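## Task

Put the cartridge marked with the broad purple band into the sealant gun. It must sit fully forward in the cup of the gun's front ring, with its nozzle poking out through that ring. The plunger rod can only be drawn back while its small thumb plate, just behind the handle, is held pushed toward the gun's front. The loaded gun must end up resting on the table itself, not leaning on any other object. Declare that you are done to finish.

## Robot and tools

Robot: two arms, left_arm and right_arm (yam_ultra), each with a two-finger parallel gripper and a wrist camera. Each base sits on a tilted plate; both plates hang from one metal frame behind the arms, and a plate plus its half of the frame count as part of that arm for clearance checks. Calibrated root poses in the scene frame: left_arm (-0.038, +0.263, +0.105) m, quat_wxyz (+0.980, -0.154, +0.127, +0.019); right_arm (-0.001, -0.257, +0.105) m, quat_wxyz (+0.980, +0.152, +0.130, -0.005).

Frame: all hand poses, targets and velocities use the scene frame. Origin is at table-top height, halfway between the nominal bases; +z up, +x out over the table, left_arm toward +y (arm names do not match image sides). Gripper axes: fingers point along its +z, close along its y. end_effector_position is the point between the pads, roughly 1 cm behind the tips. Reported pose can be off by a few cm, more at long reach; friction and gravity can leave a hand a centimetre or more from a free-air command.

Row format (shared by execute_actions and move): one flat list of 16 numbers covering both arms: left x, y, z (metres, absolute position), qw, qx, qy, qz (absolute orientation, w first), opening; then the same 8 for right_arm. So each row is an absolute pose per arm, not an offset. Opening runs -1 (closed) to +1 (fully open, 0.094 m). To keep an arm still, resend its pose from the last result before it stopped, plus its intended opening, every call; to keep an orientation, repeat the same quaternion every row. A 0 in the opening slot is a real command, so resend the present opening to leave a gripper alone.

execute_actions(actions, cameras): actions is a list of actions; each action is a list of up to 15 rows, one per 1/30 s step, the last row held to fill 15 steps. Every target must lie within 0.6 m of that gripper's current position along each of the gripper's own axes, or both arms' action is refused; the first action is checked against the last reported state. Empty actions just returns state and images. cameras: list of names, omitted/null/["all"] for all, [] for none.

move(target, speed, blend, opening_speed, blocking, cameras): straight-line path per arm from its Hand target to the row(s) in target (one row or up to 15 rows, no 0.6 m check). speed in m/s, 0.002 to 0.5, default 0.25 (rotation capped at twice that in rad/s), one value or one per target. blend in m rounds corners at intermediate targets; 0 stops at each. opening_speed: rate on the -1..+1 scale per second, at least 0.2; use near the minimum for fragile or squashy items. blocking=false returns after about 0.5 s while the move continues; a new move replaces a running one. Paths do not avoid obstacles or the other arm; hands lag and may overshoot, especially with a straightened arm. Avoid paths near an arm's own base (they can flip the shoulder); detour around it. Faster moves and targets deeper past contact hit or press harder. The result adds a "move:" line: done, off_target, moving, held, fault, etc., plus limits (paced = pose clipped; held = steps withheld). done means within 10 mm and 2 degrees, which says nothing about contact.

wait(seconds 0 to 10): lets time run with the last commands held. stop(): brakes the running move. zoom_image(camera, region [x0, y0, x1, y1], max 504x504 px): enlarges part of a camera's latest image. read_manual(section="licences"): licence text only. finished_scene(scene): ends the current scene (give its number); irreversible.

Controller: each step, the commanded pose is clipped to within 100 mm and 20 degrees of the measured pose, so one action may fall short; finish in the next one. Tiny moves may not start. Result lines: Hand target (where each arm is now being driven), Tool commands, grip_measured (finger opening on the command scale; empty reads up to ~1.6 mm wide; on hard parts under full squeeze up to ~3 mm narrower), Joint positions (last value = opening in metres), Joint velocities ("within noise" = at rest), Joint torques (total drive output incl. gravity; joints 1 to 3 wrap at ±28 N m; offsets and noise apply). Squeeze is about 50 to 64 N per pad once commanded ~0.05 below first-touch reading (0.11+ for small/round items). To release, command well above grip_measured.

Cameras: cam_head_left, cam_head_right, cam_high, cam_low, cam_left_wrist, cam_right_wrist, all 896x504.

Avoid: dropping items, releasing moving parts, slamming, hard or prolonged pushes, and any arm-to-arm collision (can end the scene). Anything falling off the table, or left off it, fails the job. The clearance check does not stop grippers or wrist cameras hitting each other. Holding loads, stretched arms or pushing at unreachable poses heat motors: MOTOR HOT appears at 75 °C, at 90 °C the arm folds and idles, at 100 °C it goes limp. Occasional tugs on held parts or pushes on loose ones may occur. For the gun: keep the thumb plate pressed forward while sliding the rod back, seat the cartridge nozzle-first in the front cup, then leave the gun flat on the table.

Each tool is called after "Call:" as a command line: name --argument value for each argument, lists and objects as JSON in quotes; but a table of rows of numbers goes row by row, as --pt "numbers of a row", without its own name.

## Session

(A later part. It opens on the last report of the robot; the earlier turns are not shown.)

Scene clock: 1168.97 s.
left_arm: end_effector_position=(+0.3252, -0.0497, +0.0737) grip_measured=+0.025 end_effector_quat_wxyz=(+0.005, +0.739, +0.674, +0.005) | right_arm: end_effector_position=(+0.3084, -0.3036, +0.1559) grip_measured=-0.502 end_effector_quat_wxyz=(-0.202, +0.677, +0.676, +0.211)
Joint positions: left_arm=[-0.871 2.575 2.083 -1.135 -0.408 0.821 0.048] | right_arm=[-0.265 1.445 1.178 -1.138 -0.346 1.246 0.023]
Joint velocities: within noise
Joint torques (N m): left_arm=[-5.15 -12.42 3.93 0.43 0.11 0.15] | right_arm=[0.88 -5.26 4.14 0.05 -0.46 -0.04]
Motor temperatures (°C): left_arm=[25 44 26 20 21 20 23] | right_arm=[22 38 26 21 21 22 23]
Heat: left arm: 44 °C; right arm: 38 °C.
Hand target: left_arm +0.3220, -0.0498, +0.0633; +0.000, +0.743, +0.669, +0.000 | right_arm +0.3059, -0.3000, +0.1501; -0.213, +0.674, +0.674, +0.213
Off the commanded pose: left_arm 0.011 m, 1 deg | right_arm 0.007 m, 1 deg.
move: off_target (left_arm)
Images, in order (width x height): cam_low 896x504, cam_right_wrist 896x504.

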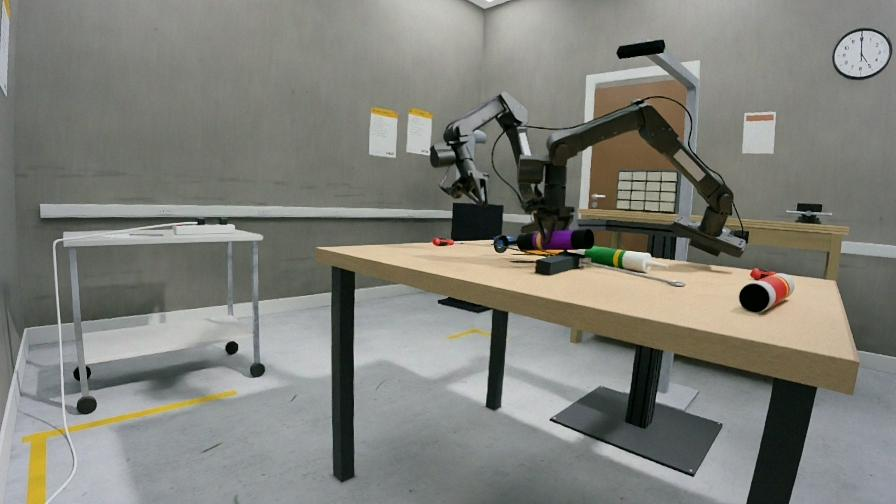

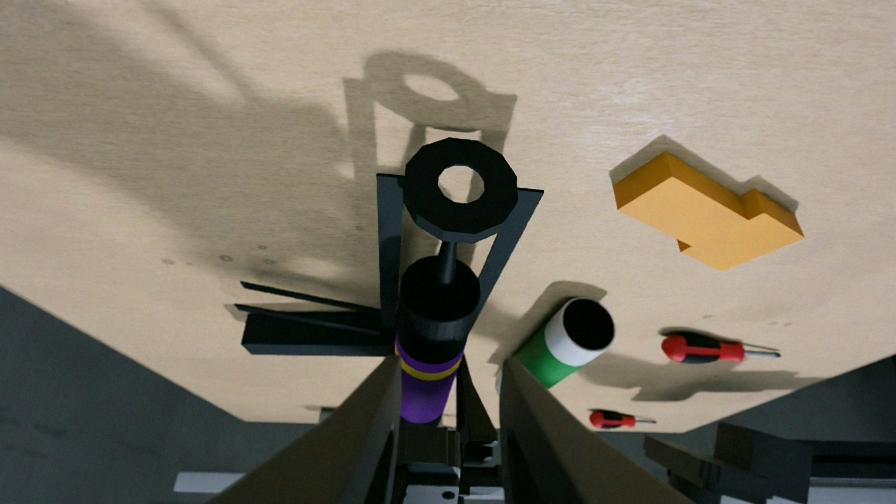

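Call:
move --pt "0.3218 -0.055 0.054 0 0.7431 0.6691 0 -0.4 0.306 -0.30 0.15 -0.2126 0.6744 0.6744 0.2126 -0.5" --speed 0.05 --cameras '["cam_right_wrist","cam_low"]'

Call:
zoom_image --camera "cam_right_wrist" --region '[340, 120, 560, 420]'

Call:
zoom_image --camera "cam_low" --region '[460, 200, 680, 300]'

Scene clock: 1178.53 s.
left_arm: end_effector_position=(+0.3251, -0.0503, +0.0726) grip_measured=+0.025 end_effector_quat_wxyz=(+0.006, +0.739, +0.673, +0.005) | right_arm: end_effector_position=(+0.3084, -0.3036, +0.1559) grip_measured=-0.502 end_effector_quat_wxyz=(-0.202, +0.677, +0.676, +0.211)
Joint positions: left_arm=[-0.871 2.577 2.083 -1.132 -0.408 0.822 0.048] | right_arm=[-0.265 1.445 1.178 -1.138 -0.346 1.246 0.023]
Joint velocities: within noise
Joint torques (N m): left_arm=[-5.12 -10.59 4.56 0.57 0.11 0.16] | right_arm=[0.88 -5.26 4.14 0.05 -0.46 -0.05]
Motor temperatures (°C): left_arm=[25 43 25 20 21 20 23] | right_arm=[22 38 26 21 21 22 23]
Heat: left arm: 43 °C; right arm: 38 °C.
Hand target: left_arm +0.3212, -0.0544, +0.0544; +0.000, +0.743, +0.669, +0.000 | right_arm +0.3059, -0.3000, +0.1501; -0.213, +0.674, +0.674, +0.213
Off the commanded pose: left_arm 0.019 m, 1 deg | right_arm 0.007 m, 1 deg.
move: off_target (left_arm)
Images, in order (width x height): cam_low 896x504, cam_right_wrist 896x504.

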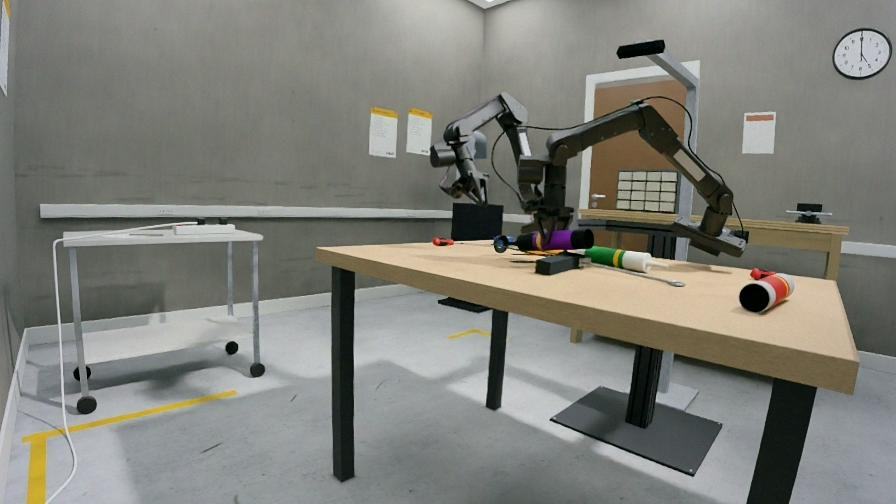

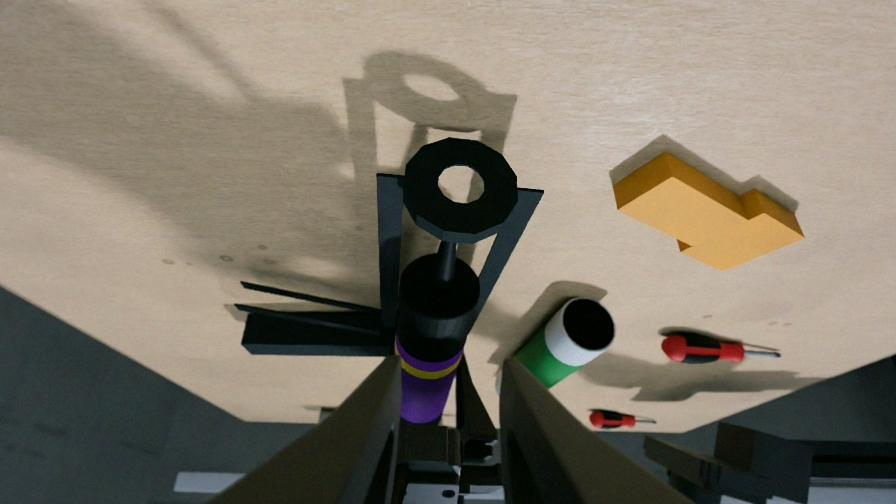

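Scaled by 1.680 from the camera's 896x504 image, which has a finer 1280x720 frame.

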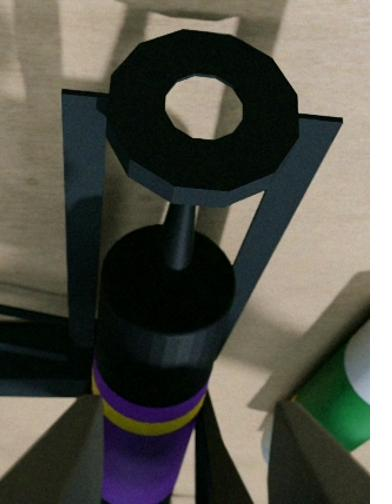

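Scaled by 2.291 from the camera's 896x504 image, which has a finer 1280x720 frame.

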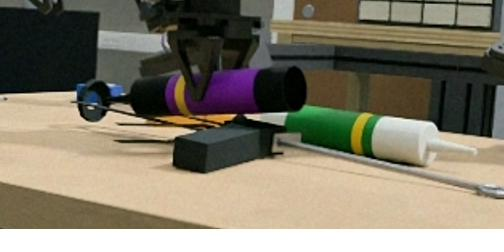

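Call:
move --pt "0.3250 -0.050 0.108 -0.0324 0.7424 0.6685 0.0292 -0.4 0.306 -0.30 0.15 -0.2126 0.6744 0.6744 0.2126 -0.5" --pt "0.3230 -0.055 0.088 -0.0324 0.7424 0.6685 0.0292 -0.4 0.306 -0.30 0.15 -0.2126 0.6744 0.6744 0.2126 -0.5" --speed 0.05 --cameras '["cam_right_wrist","cam_low"]'

Call:
zoom_image --camera "cam_right_wrist" --region '[340, 120, 560, 420]'

Call:
zoom_image --camera "cam_low" --region '[460, 200, 680, 300]'

Scene clock: 1193.90 s.
left_arm: end_effector_position=(+0.3292, -0.0448, +0.0862) grip_measured=+0.025 end_effector_quat_wxyz=(-0.037, +0.737, +0.675, +0.021) | right_arm: end_effector_position=(+0.3084, -0.3036, +0.1559) grip_measured=-0.502 end_effector_quat_wxyz=(-0.202, +0.677, +0.676, +0.211)
Joint positions: left_arm=[-0.879 2.693 2.35 -1.382 -0.435 0.771 0.048] | right_arm=[-0.265 1.445 1.178 -1.138 -0.346 1.246 0.023]
Joint velocities: within noise
Joint torques (N m): left_arm=[-8.53 -12.9 5.93 0.1 -0.13 -0.11] | right_arm=[0.88 -5.24 4.14 0.04 -0.46 -0.05]
Motor temperatures (°C): left_arm=[25 44 26 20 21 20 23] | right_arm=[22 38 26 21 21 22 23]
Heat: left arm: 44 °C; right arm: 38 °C.
Hand target: left_arm +0.3228, -0.0548, +0.0880; -0.032, +0.743, +0.668, +0.029 | right_arm +0.3059, -0.3000, +0.1501; -0.213, +0.674, +0.674, +0.213
Off the commanded pose: left_arm 0.012 m, 1 deg | right_arm 0.007 m, 1 deg.
move: off_target (left_arm)
Images, in order (width x height): cam_low 896x504, cam_right_wrist 896x504.

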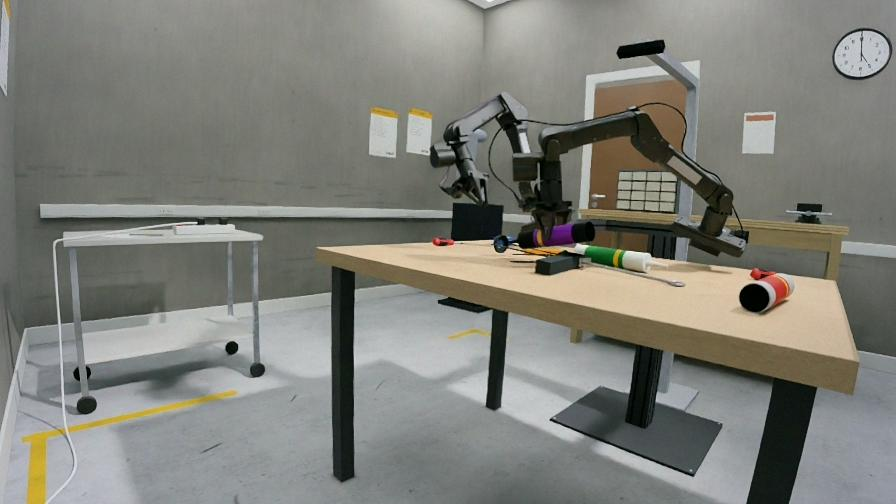

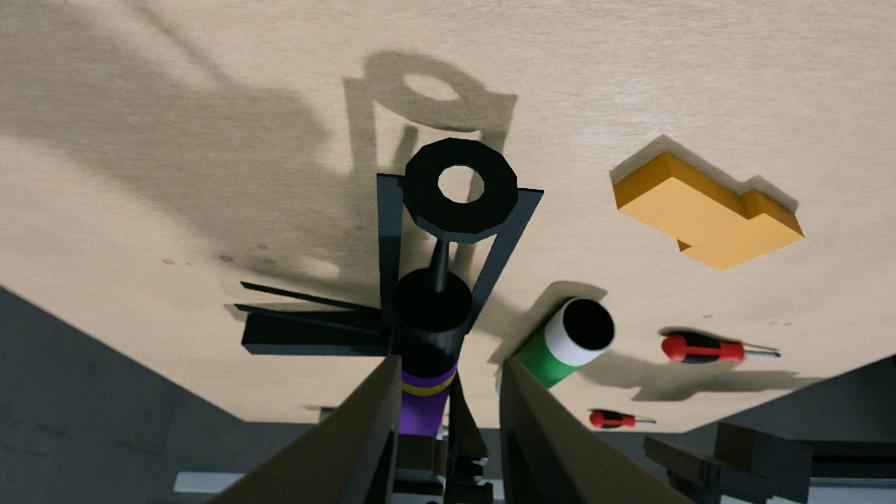

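Scaled by 1.680 from the camera's 896x504 image, which has a finer 1280x720 frame.

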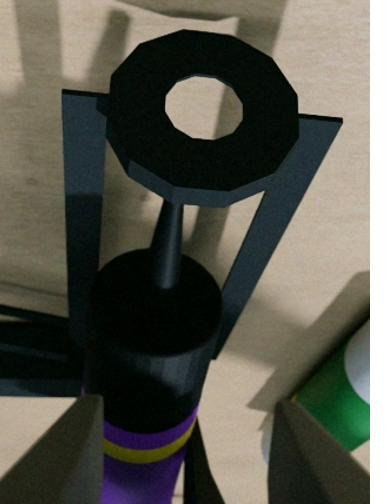

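Scaled by 2.291 from the camera's 896x504 image, which has a finer 1280x720 frame.

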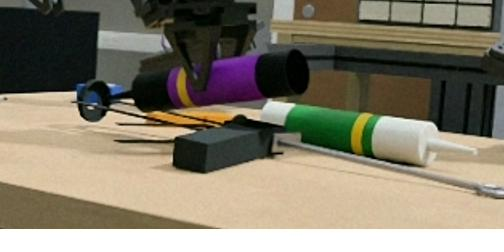

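Call:
move --pt "0.3195 -0.068 0.088 -0.0324 0.7424 0.6685 0.0292 -0.4 0.306 -0.30 0.15 -0.2126 0.6744 0.6744 0.2126 -0.5" --speed 0.05 --cameras '["cam_right_wrist","cam_low"]'

Call:
zoom_image --camera "cam_right_wrist" --region '[340, 120, 560, 420]'

Call:
zoom_image --camera "cam_low" --region '[460, 200, 680, 300]'

Scene clock: 1204.53 s.
left_arm: end_effector_position=(+0.3269, -0.0574, +0.0826) grip_measured=+0.025 end_effector_quat_wxyz=(-0.035, +0.736, +0.676, +0.022) | right_arm: end_effector_position=(+0.3084, -0.3036, +0.1559) grip_measured=-0.502 end_effector_quat_wxyz=(-0.202, +0.677, +0.676, +0.211)
Joint positions: left_arm=[-0.895 2.752 2.435 -1.41 -0.436 0.751 0.048] | right_arm=[-0.265 1.445 1.178 -1.138 -0.346 1.246 0.023]
Joint velocities: within noise
Joint torques (N m): left_arm=[-8.91 -12.66 7.72 -0.09 -0.11 -0.12] | right_arm=[0.87 -5.26 4.12 0.04 -0.46 -0.05]
Motor temperatures (°C): left_arm=[27 43 26 20 21 20 23] | right_arm=[22 38 26 21 21 22 23]
Heat: left arm: 43 °C; right arm: 38 °C.
Hand target: left_arm +0.3194, -0.0677, +0.0880; -0.031, +0.743, +0.668, +0.029 | right_arm +0.3059, -0.3000, +0.1501; -0.213, +0.674, +0.674, +0.213
Off the commanded pose: left_arm 0.014 m, 1 deg | right_arm 0.007 m, 1 deg.
move: off_target (left_arm)
Images, in order (width x height): cam_low 896x504, cam_right_wrist 896x504.

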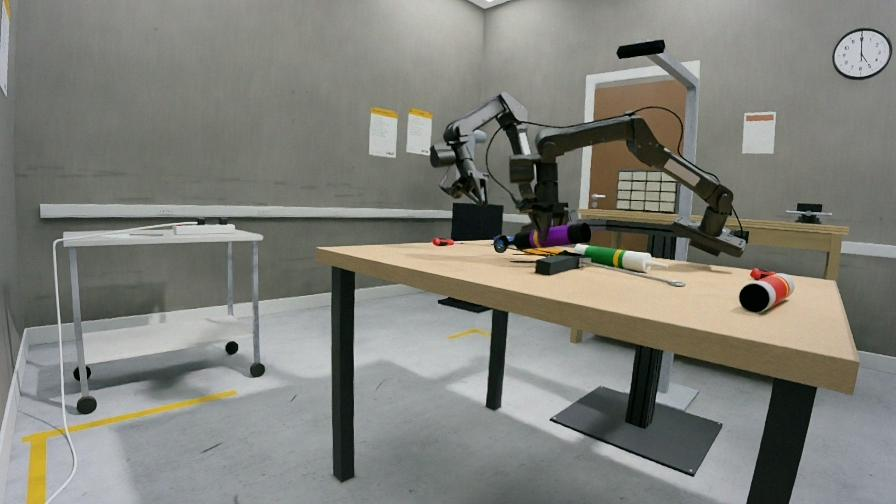

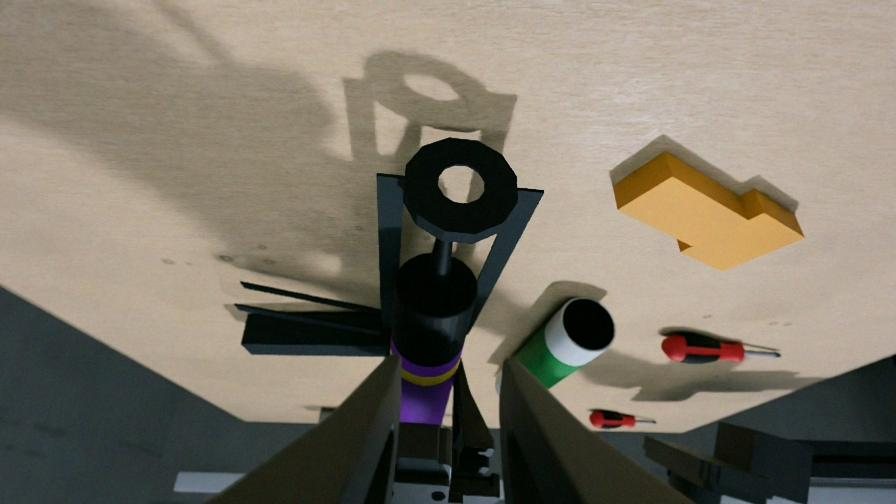

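Scaled by 1.680 from the camera's 896x504 image, which has a finer 1280x720 frame.

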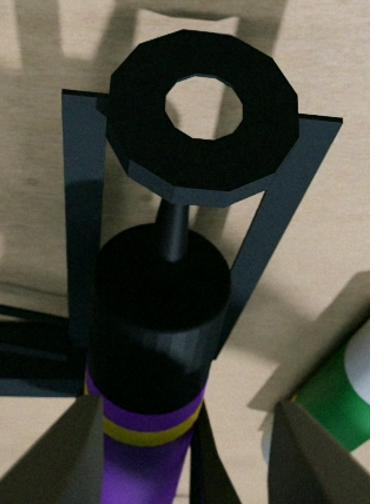

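Scaled by 2.291 from the camera's 896x504 image, which has a finer 1280x720 frame.

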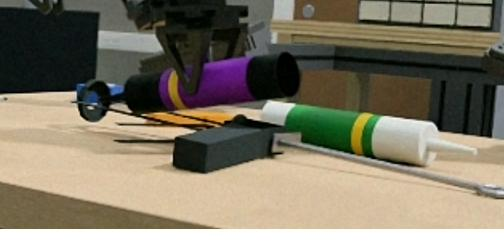

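Call:
move --pt "0.3140 -0.079 0.086 -0.0324 0.7424 0.6685 0.0292 -0.4 0.306 -0.30 0.15 -0.2126 0.6744 0.6744 0.2126 -0.5" --speed 0.05 --cameras '["cam_right_wrist","cam_low"]'

Call:
zoom_image --camera "cam_right_wrist" --region '[340, 120, 560, 420]'

Call:
zoom_image --camera "cam_low" --region '[460, 200, 680, 300]'

Scene clock: 1220.03 s.
left_arm: end_effector_position=(+0.3223, -0.0685, +0.0802) grip_measured=+0.025 end_effector_quat_wxyz=(-0.035, +0.736, +0.676, +0.024) | right_arm: end_effector_position=(+0.3084, -0.3036, +0.1559) grip_measured=-0.502 end_effector_quat_wxyz=(-0.202, +0.677, +0.676, +0.211)
Joint positions: left_arm=[-0.914 2.808 2.518 -1.446 -0.436 0.731 0.048] | right_arm=[-0.265 1.445 1.178 -1.138 -0.346 1.246 0.023]
Joint velocities: within noise
Joint torques (N m): left_arm=[-8.99 -12.92 7.69 -0.1 -0.08 -0.11] | right_arm=[0.85 -5.23 4.14 0.04 -0.46 -0.05]
Motor temperatures (°C): left_arm=[27 47 27 20 21 20 23] | right_arm=[22 38 26 21 21 22 23]
Heat: left arm: 47 °C; right arm: 38 °C.
Hand target: left_arm +0.3139, -0.0786, +0.0859; -0.031, +0.743, +0.668, +0.029 | right_arm +0.3059, -0.3000, +0.1501; -0.213, +0.674, +0.674, +0.213
Off the commanded pose: left_arm 0.015 m, 1 deg | right_arm 0.007 m, 1 deg.
move: off_target (left_arm)
Images, in order (width x height): cam_low 896x504, cam_right_wrist 896x504.

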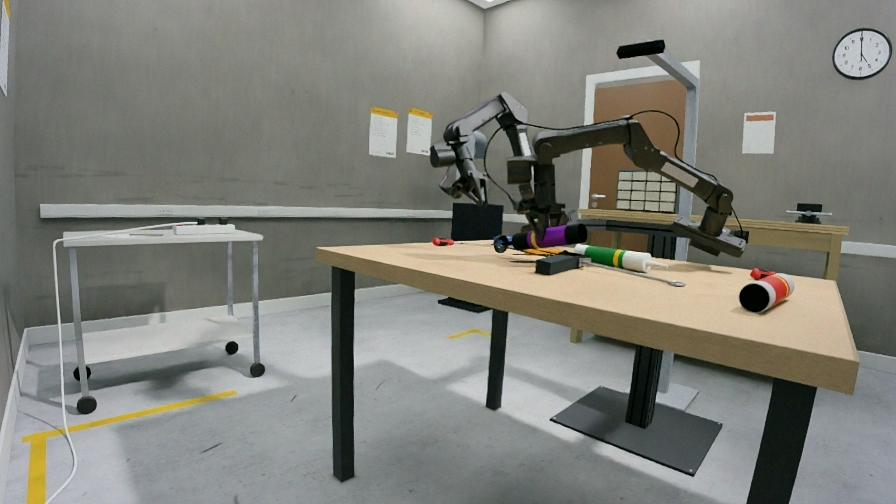

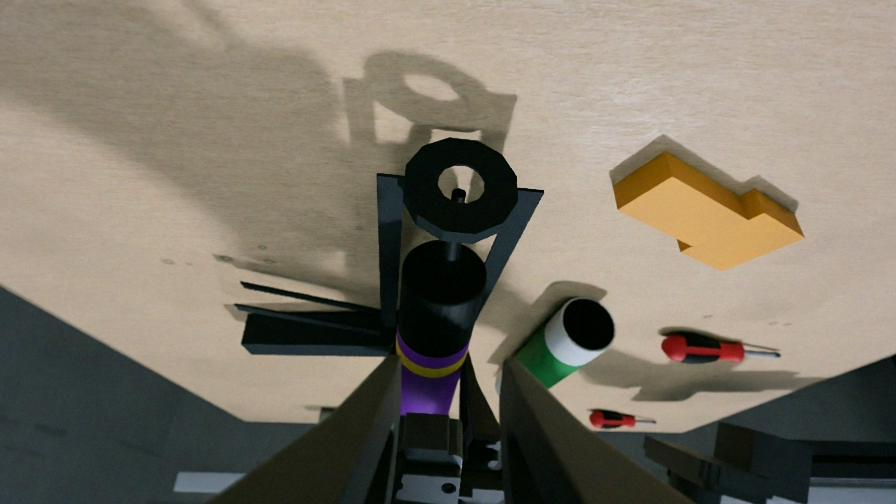

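Scaled by 1.680 from the camera's 896x504 image, which has a finer 1280x720 frame.

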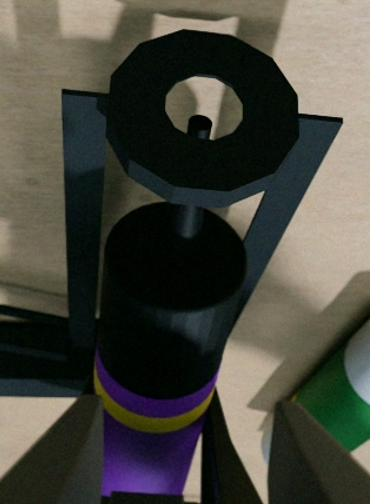

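Scaled by 2.291 from the camera's 896x504 image, which has a finer 1280x720 frame.

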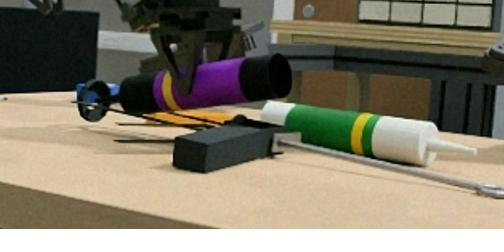

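Call:
move --pt "0.3127 -0.097 0.083 -0.0324 0.7424 0.6685 0.0292 -0.4 0.306 -0.30 0.15 -0.2126 0.6744 0.6744 0.2126 -0.5" --speed 0.05 --cameras '["cam_right_wrist","cam_low"]'

Call:
zoom_image --camera "cam_right_wrist" --region '[340, 120, 560, 420]'

Call:
zoom_image --camera "cam_low" --region '[460, 200, 680, 300]'

Scene clock: 1230.83 s.
left_arm: end_effector_position=(+0.3224, -0.0865, +0.0773) grip_measured=+0.025 end_effector_quat_wxyz=(-0.027, +0.736, +0.676, +0.024) | right_arm: end_effector_position=(+0.3084, -0.3036, +0.1559) grip_measured=-0.502 end_effector_quat_wxyz=(-0.202, +0.677, +0.676, +0.211)
Joint positions: left_arm=[-0.932 2.967 2.805 -1.566 -0.436 0.718 0.048] | right_arm=[-0.265 1.445 1.178 -1.138 -0.346 1.246 0.023]
Joint velocities: within noise
Joint torques (N m): left_arm=[-9.13 -13.34 7.61 -0.04 -0.06 -0.11] | right_arm=[0.87 -5.24 4.12 0.05 -0.46 -0.04]
Motor temperatures (°C): left_arm=[28 49 28 20 21 20 23] | right_arm=[22 38 26 21 21 22 23]
Heat: left arm: 49 °C; right arm: 38 °C.
Hand target: left_arm +0.3124, -0.0963, +0.0828; -0.022, +0.743, +0.668, +0.029 | right_arm +0.3059, -0.3000, +0.1501; -0.213, +0.674, +0.674, +0.213
Off the commanded pose: left_arm 0.015 m, 1 deg | right_arm 0.007 m, 1 deg.
joint sent to its limit (left arm) — joint 4 (wrist pitch), lower limit. The joint targets still meet the commanded pose.
move: off_target (left_arm)
Images, in order (width x height): cam_low 896x504, cam_right_wrist 896x504.

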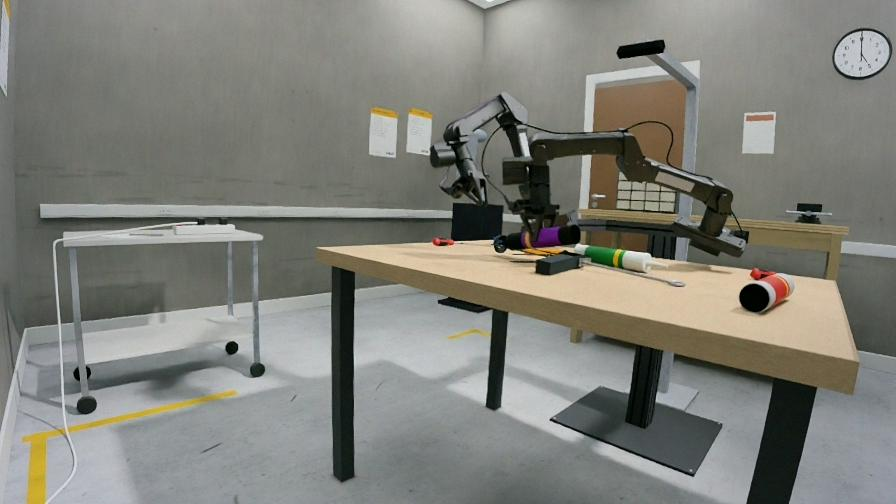

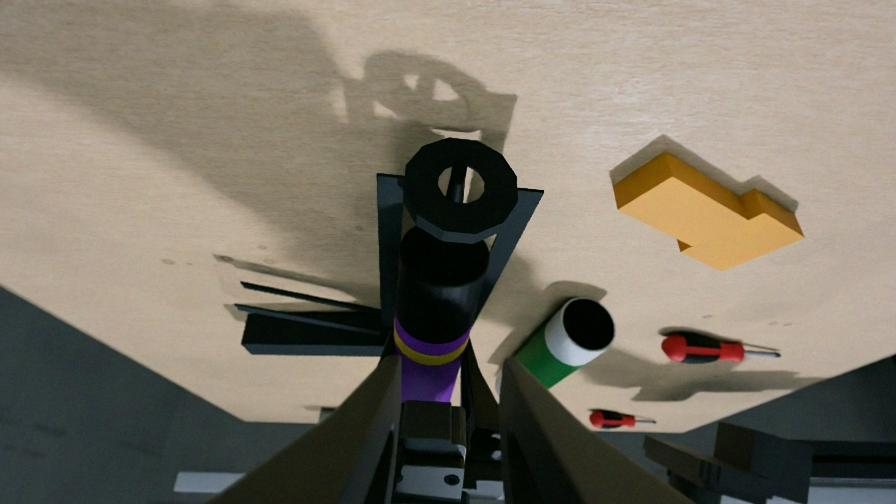

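Scaled by 1.680 from the camera's 896x504 image, which has a finer 1280x720 frame.

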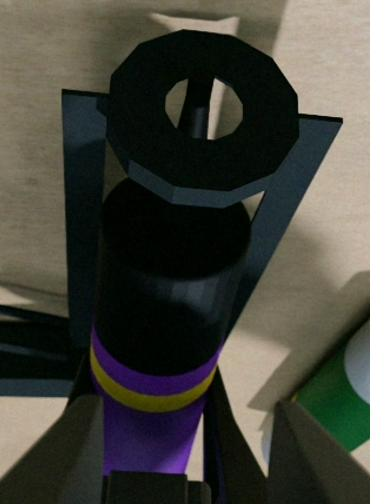

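Scaled by 2.291 from the camera's 896x504 image, which has a finer 1280x720 frame.

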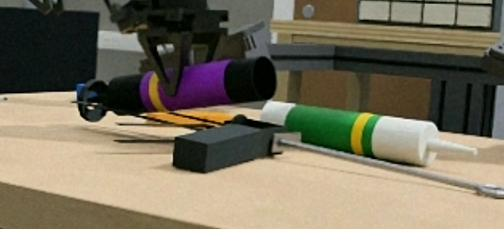

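Call:
move --pt "0.3122 -0.104 0.084 -0.0065 0.7431 0.6691 0.0058 -0.4 0.306 -0.30 0.15 -0.2126 0.6744 0.6744 0.2126 -0.5" --speed 0.05 --cameras '["cam_right_wrist","cam_low"]'

Call:
zoom_image --camera "cam_right_wrist" --region '[340, 120, 560, 420]'

Call:
zoom_image --camera "cam_low" --region '[460, 200, 680, 300]'

Scene clock: 1244.03 s.
left_arm: end_effector_position=(+0.3164, -0.0946, +0.0631) grip_measured=+0.025 end_effector_quat_wxyz=(-0.027, +0.736, +0.677, +0.013) | right_arm: end_effector_position=(+0.3084, -0.3036, +0.1559) grip_measured=-0.502 end_effector_quat_wxyz=(-0.202, +0.677, +0.676, +0.211)
Joint positions: left_arm=[-0.932 2.966 2.744 -1.502 -0.414 0.718 0.048] | right_arm=[-0.265 1.445 1.178 -1.138 -0.346 1.246 0.023]
Joint velocities: within noise
Joint torques (N m): left_arm=[-8.72 -18.54 3.71 0.19 0.15 0.09] | right_arm=[0.87 -5.26 4.14 0.05 -0.46 -0.04]
Motor temperatures (°C): left_arm=[28 48 28 20 21 20 23] | right_arm=[22 38 26 21 21 22 23]
Heat: left arm: 48 °C; right arm: 38 °C.
Hand target: left_arm +0.3121, -0.1039, +0.0837; -0.008, +0.743, +0.669, +0.006 | right_arm +0.3059, -0.3000, +0.1501; -0.213, +0.674, +0.674, +0.213
Off the commanded pose: left_arm 0.023 m, 3 deg | right_arm 0.007 m, 1 deg.
move: off_target (left_arm)
Images, in order (width x height): cam_low 896x504, cam_right_wrist 896x504.

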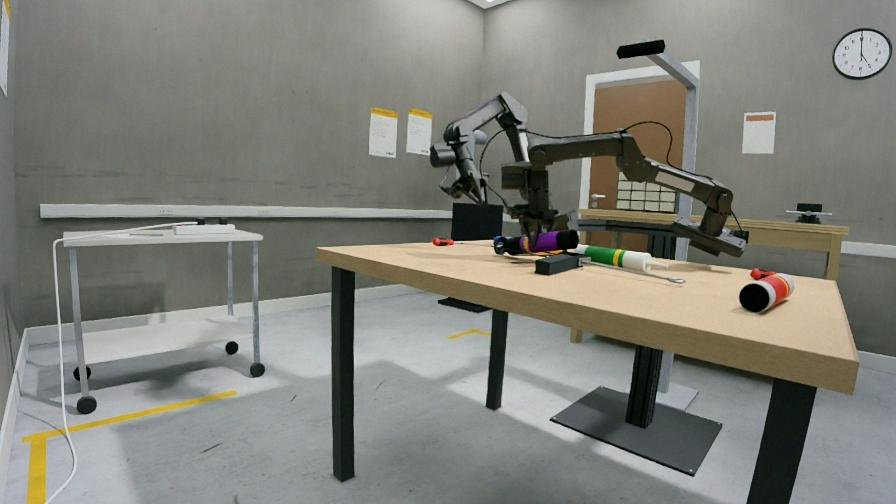

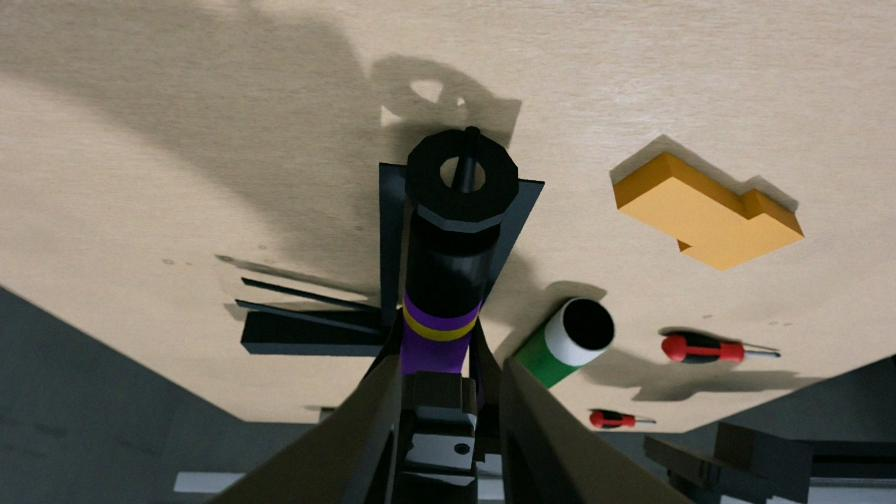

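Scaled by 1.680 from the camera's 896x504 image, which has a finer 1280x720 frame.

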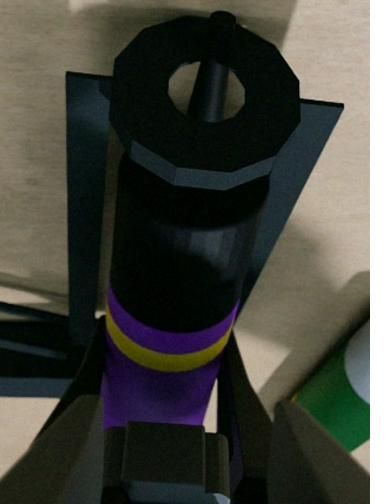

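Scaled by 2.291 from the camera's 896x504 image, which has a finer 1280x720 frame.

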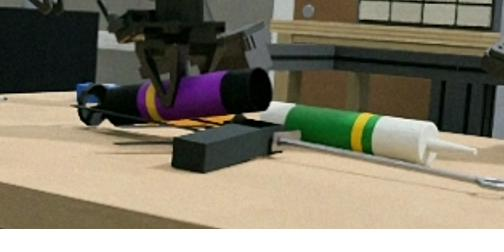

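Call:
move --pt "0.3145 -0.118 0.080 -0.0065 0.7431 0.6691 0.0058 -0.4 0.306 -0.30 0.15 -0.2126 0.6744 0.6744 0.2126 -0.5" --speed 0.05 --cameras '["cam_right_wrist","cam_low"]'

Call:
zoom_image --camera "cam_right_wrist" --region '[340, 120, 560, 420]'

Call:
zoom_image --camera "cam_low" --region '[460, 200, 680, 300]'

Scene clock: 1257.07 s.
left_arm: end_effector_position=(+0.3231, -0.1005, +0.0714) grip_measured=+0.025 end_effector_quat_wxyz=(-0.008, +0.732, +0.681, +0.009) | right_arm: end_effector_position=(+0.3084, -0.3036, +0.1559) grip_measured=-0.502 end_effector_quat_wxyz=(-0.202, +0.677, +0.676, +0.211)
Joint positions: left_arm=[-0.934 2.991 2.829 -1.524 -0.409 0.722 0.048] | right_arm=[-0.265 1.445 1.178 -1.138 -0.346 1.246 0.023]
Joint velocities: within noise
Joint torques (N m): left_arm=[-9.46 -13.74 7.88 0.18 0.11 0.1] | right_arm=[0.87 -5.26 4.12 0.05 -0.46 -0.04]
Motor temperatures (°C): left_arm=[28 57 27 20 21 20 23] | right_arm=[22 38 26 21 21 22 23]
Heat: left arm: 57 °C; right arm: 38 °C.
Hand target: left_arm +0.3137, -0.1170, +0.0799; +0.008, +0.743, +0.669, +0.005 | right_arm +0.3059, -0.3000, +0.1501; -0.213, +0.674, +0.674, +0.213
Off the commanded pose: left_arm 0.021 m, 2 deg | right_arm 0.007 m, 1 deg.
elbow stopped short (left arm): the move would have taken joint 3 (elbow) straighter than the controller allows.
move: off_target (left_arm)
Images, in order (width x height): cam_low 896x504, cam_right_wrist 896x504.

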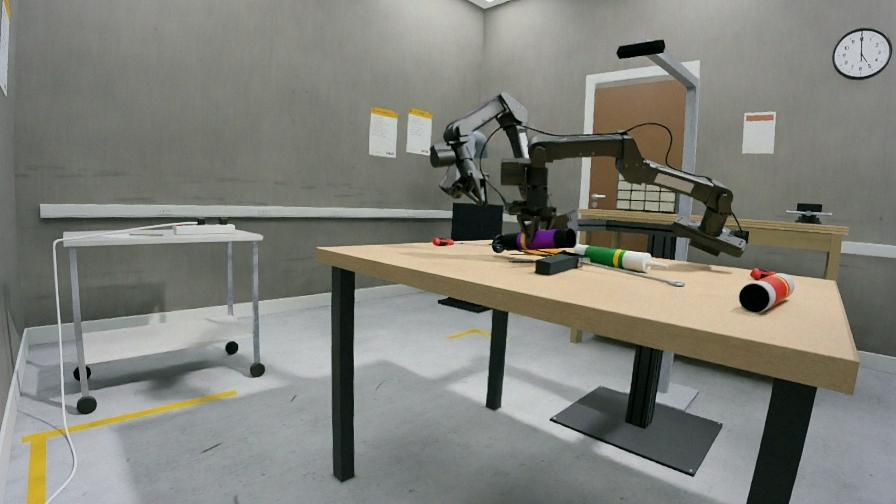

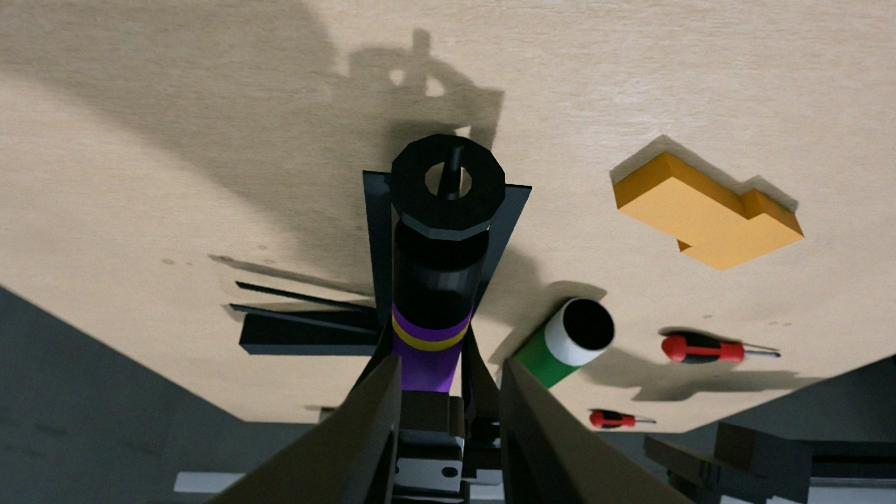

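Scaled by 1.680 from the camera's 896x504 image, which has a finer 1280x720 frame.

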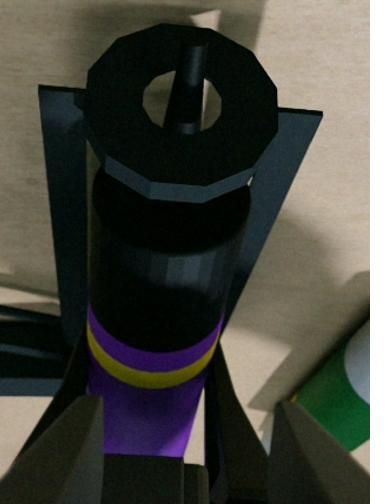

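Scaled by 2.291 from the camera's 896x504 image, which has a finer 1280x720 frame.

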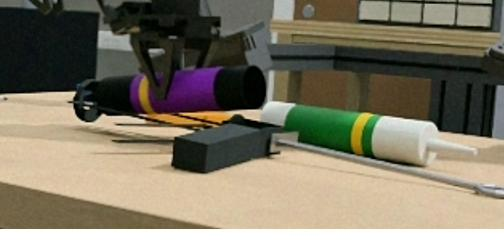

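Call:
move --pt "0.3150 -0.108 0.060 -0.0065 0.7431 0.6691 0.0058 -0.4 0.306 -0.30 0.15 -0.2126 0.6744 0.6744 0.2126 -0.5" --speed 0.05 --cameras '["cam_right_wrist","cam_low","cam_left_wrist"]'

Call:
zoom_image --camera "cam_right_wrist" --region '[340, 120, 560, 420]'

Call:
zoom_image --camera "cam_low" --region '[460, 200, 680, 300]'

Scene clock: 1277.13 s.
left_arm: end_effector_position=(+0.3210, -0.1043, +0.0596) grip_measured=+0.025 end_effector_quat_wxyz=(-0.008, +0.736, +0.676, +0.011) | right_arm: end_effector_position=(+0.3084, -0.3036, +0.1559) grip_measured=-0.502 end_effector_quat_wxyz=(-0.202, +0.677, +0.676, +0.211)
Joint positions: left_arm=[-0.934 2.984 2.764 -1.465 -0.414 0.734 0.048] | right_arm=[-0.265 1.445 1.178 -1.138 -0.346 1.246 0.023]
Joint velocities: within noise
Joint torques (N m): left_arm=[-6.99 -15.87 3.1 0.32 0.13 0.11] | right_arm=[0.87 -5.26 4.14 0.04 -0.46 -0.05]
Motor temperatures (°C): left_arm=[29 48 27 20 21 20 23] | right_arm=[22 37 26 21 21 22 23]
Heat: left arm: 48 °C; right arm: 37 °C.
Hand target: left_arm +0.3151, -0.1080, +0.0600; -0.009, +0.743, +0.669, +0.006 | right_arm +0.3059, -0.3000, +0.1501; -0.213, +0.674, +0.674, +0.213
Off the commanded pose: left_arm 0.007 m, 1 deg | right_arm 0.007 m, 1 deg.
move: done
Images, in order (width x height): cam_low 896x504, cam_left_wrist 896x504, cam_right_wrist 896x504.

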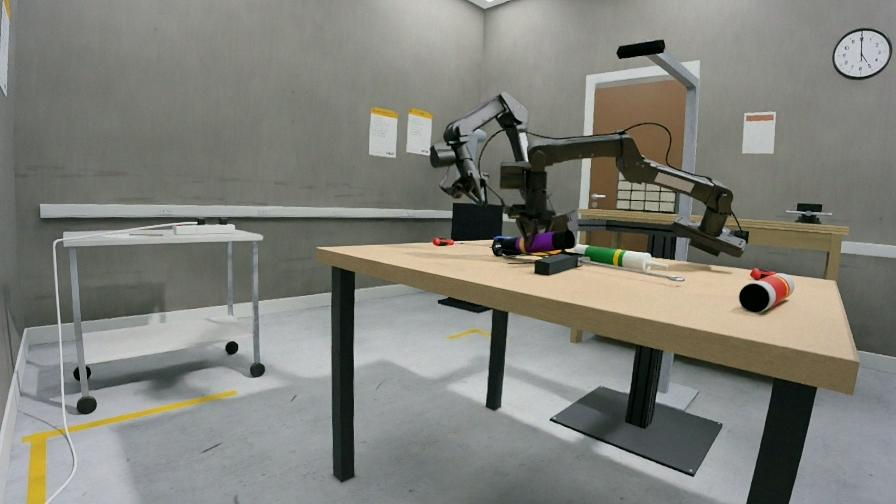

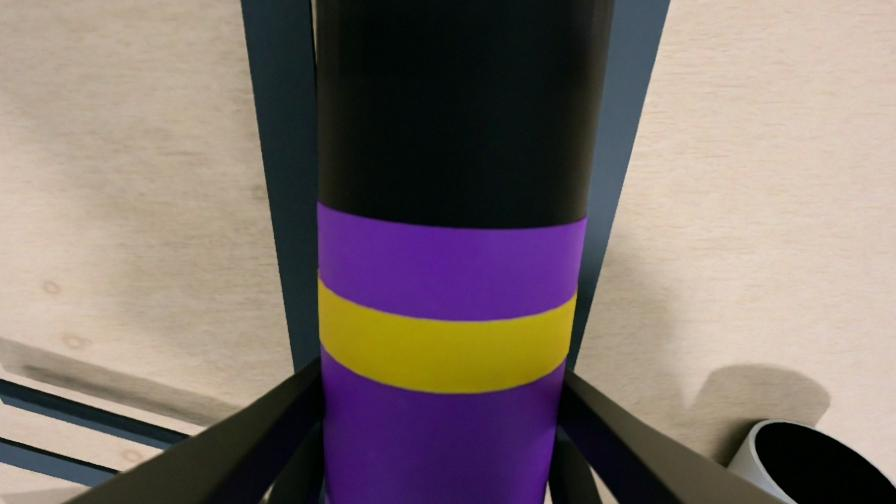

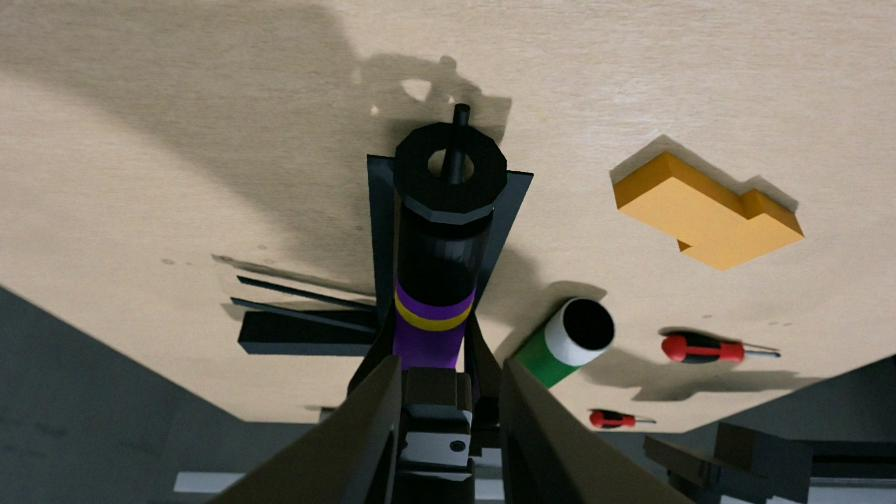

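Scaled by 1.680 from the camera's 896x504 image, which has a finer 1280x720 frame.

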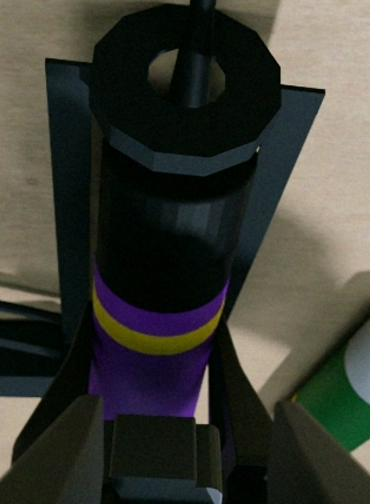

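Scaled by 2.291 from the camera's 896x504 image, which has a finer 1280x720 frame.

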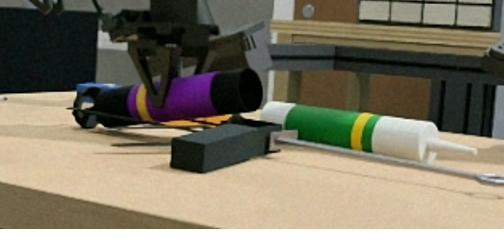

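Call:
move --pt "0.3135 -0.128 0.058 -0.0065 0.7431 0.6691 0.0058 -0.4 0.306 -0.30 0.15 -0.2126 0.6744 0.6744 0.2126 -0.5" --speed 0.05 --cameras '["cam_right_wrist","cam_low","cam_left_wrist"]'

Call:
zoom_image --camera "cam_right_wrist" --region '[340, 70, 560, 370]'

Call:
zoom_image --camera "cam_low" --region '[460, 200, 680, 300]'

Scene clock: 1283.17 s.
left_arm: end_effector_position=(+0.3243, -0.1087, +0.0618) grip_measured=+0.025 end_effector_quat_wxyz=(+0.002, +0.735, +0.678, +0.011) | right_arm: end_effector_position=(+0.3084, -0.3036, +0.1559) grip_measured=-0.502 end_effector_quat_wxyz=(-0.202, +0.677, +0.676, +0.211)
Joint positions: left_arm=[-0.936 3.017 2.839 -1.487 -0.414 0.735 0.048] | right_arm=[-0.265 1.445 1.178 -1.138 -0.346 1.246 0.023]
Joint velocities: within noise
Joint torques (N m): left_arm=[-8.96 -12.36 7.23 0.42 0.14 0.04] | right_arm=[0.87 -5.24 4.12 0.04 -0.46 -0.04]
Motor temperatures (°C): left_arm=[28 48 27 20 21 20 23] | right_arm=[22 37 26 21 21 22 23]
Heat: left arm: 48 °C; right arm: 37 °C.
Hand target: left_arm +0.3125, -0.1266, +0.0581; +0.013, +0.743, +0.669, +0.004 | right_arm +0.3059, -0.3000, +0.1501; -0.213, +0.674, +0.674, +0.213
Off the commanded pose: left_arm 0.022 m, 2 deg | right_arm 0.007 m, 1 deg.
elbow stopped short (left arm): the move would have taken joint 3 (elbow) straighter than the controller allows.
move: off_target (left_arm)
Images, in order (width x height): cam_low 896x504, cam_left_wrist 896x504, cam_right_wrist 896x504.

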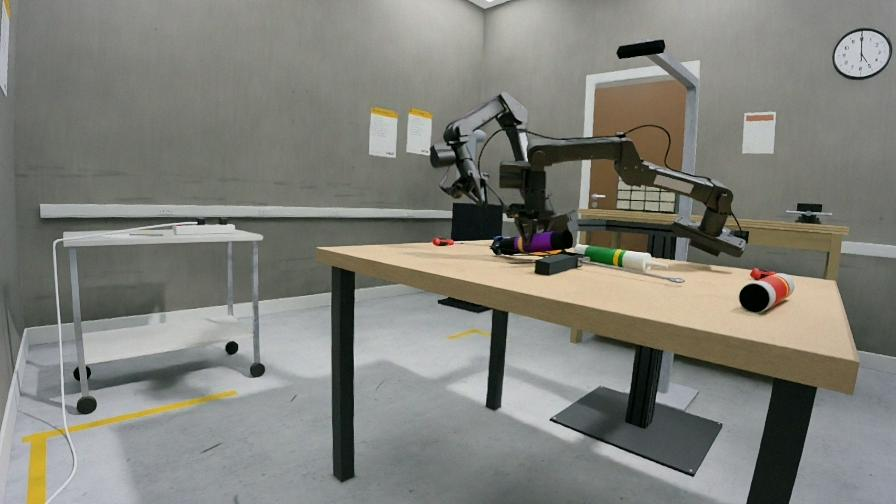

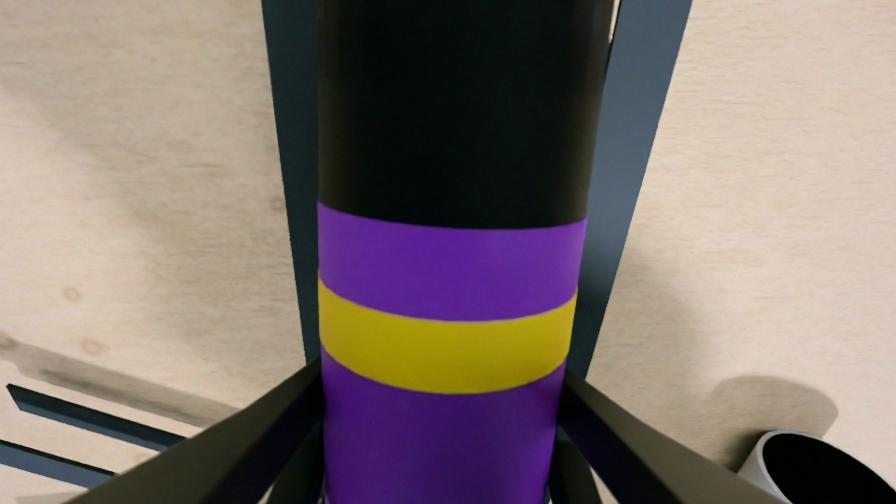

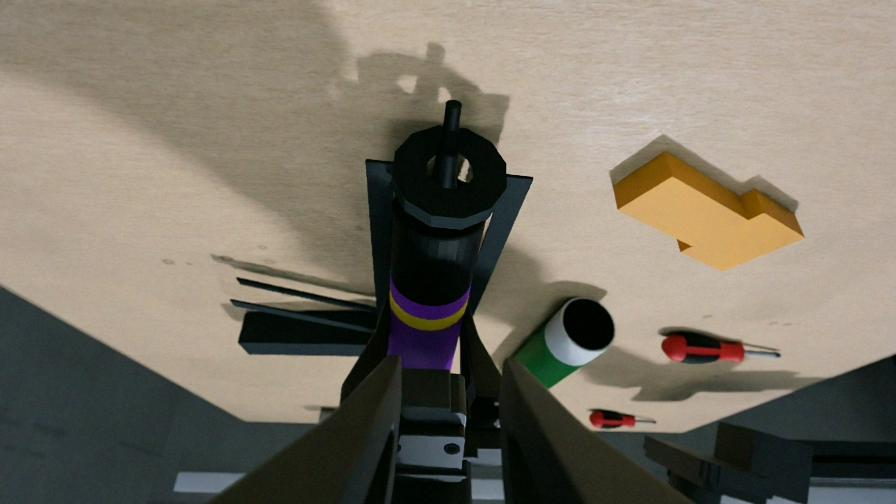

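Scaled by 1.680 from the camera's 896x504 image, which has a finer 1280x720 frame.

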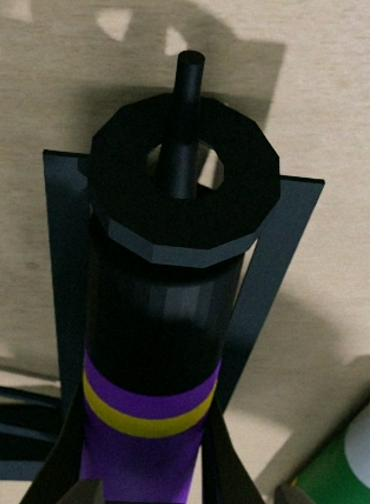

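Scaled by 2.291 from the camera's 896x504 image, which has a finer 1280x720 frame.

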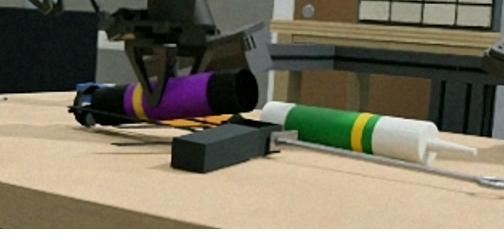

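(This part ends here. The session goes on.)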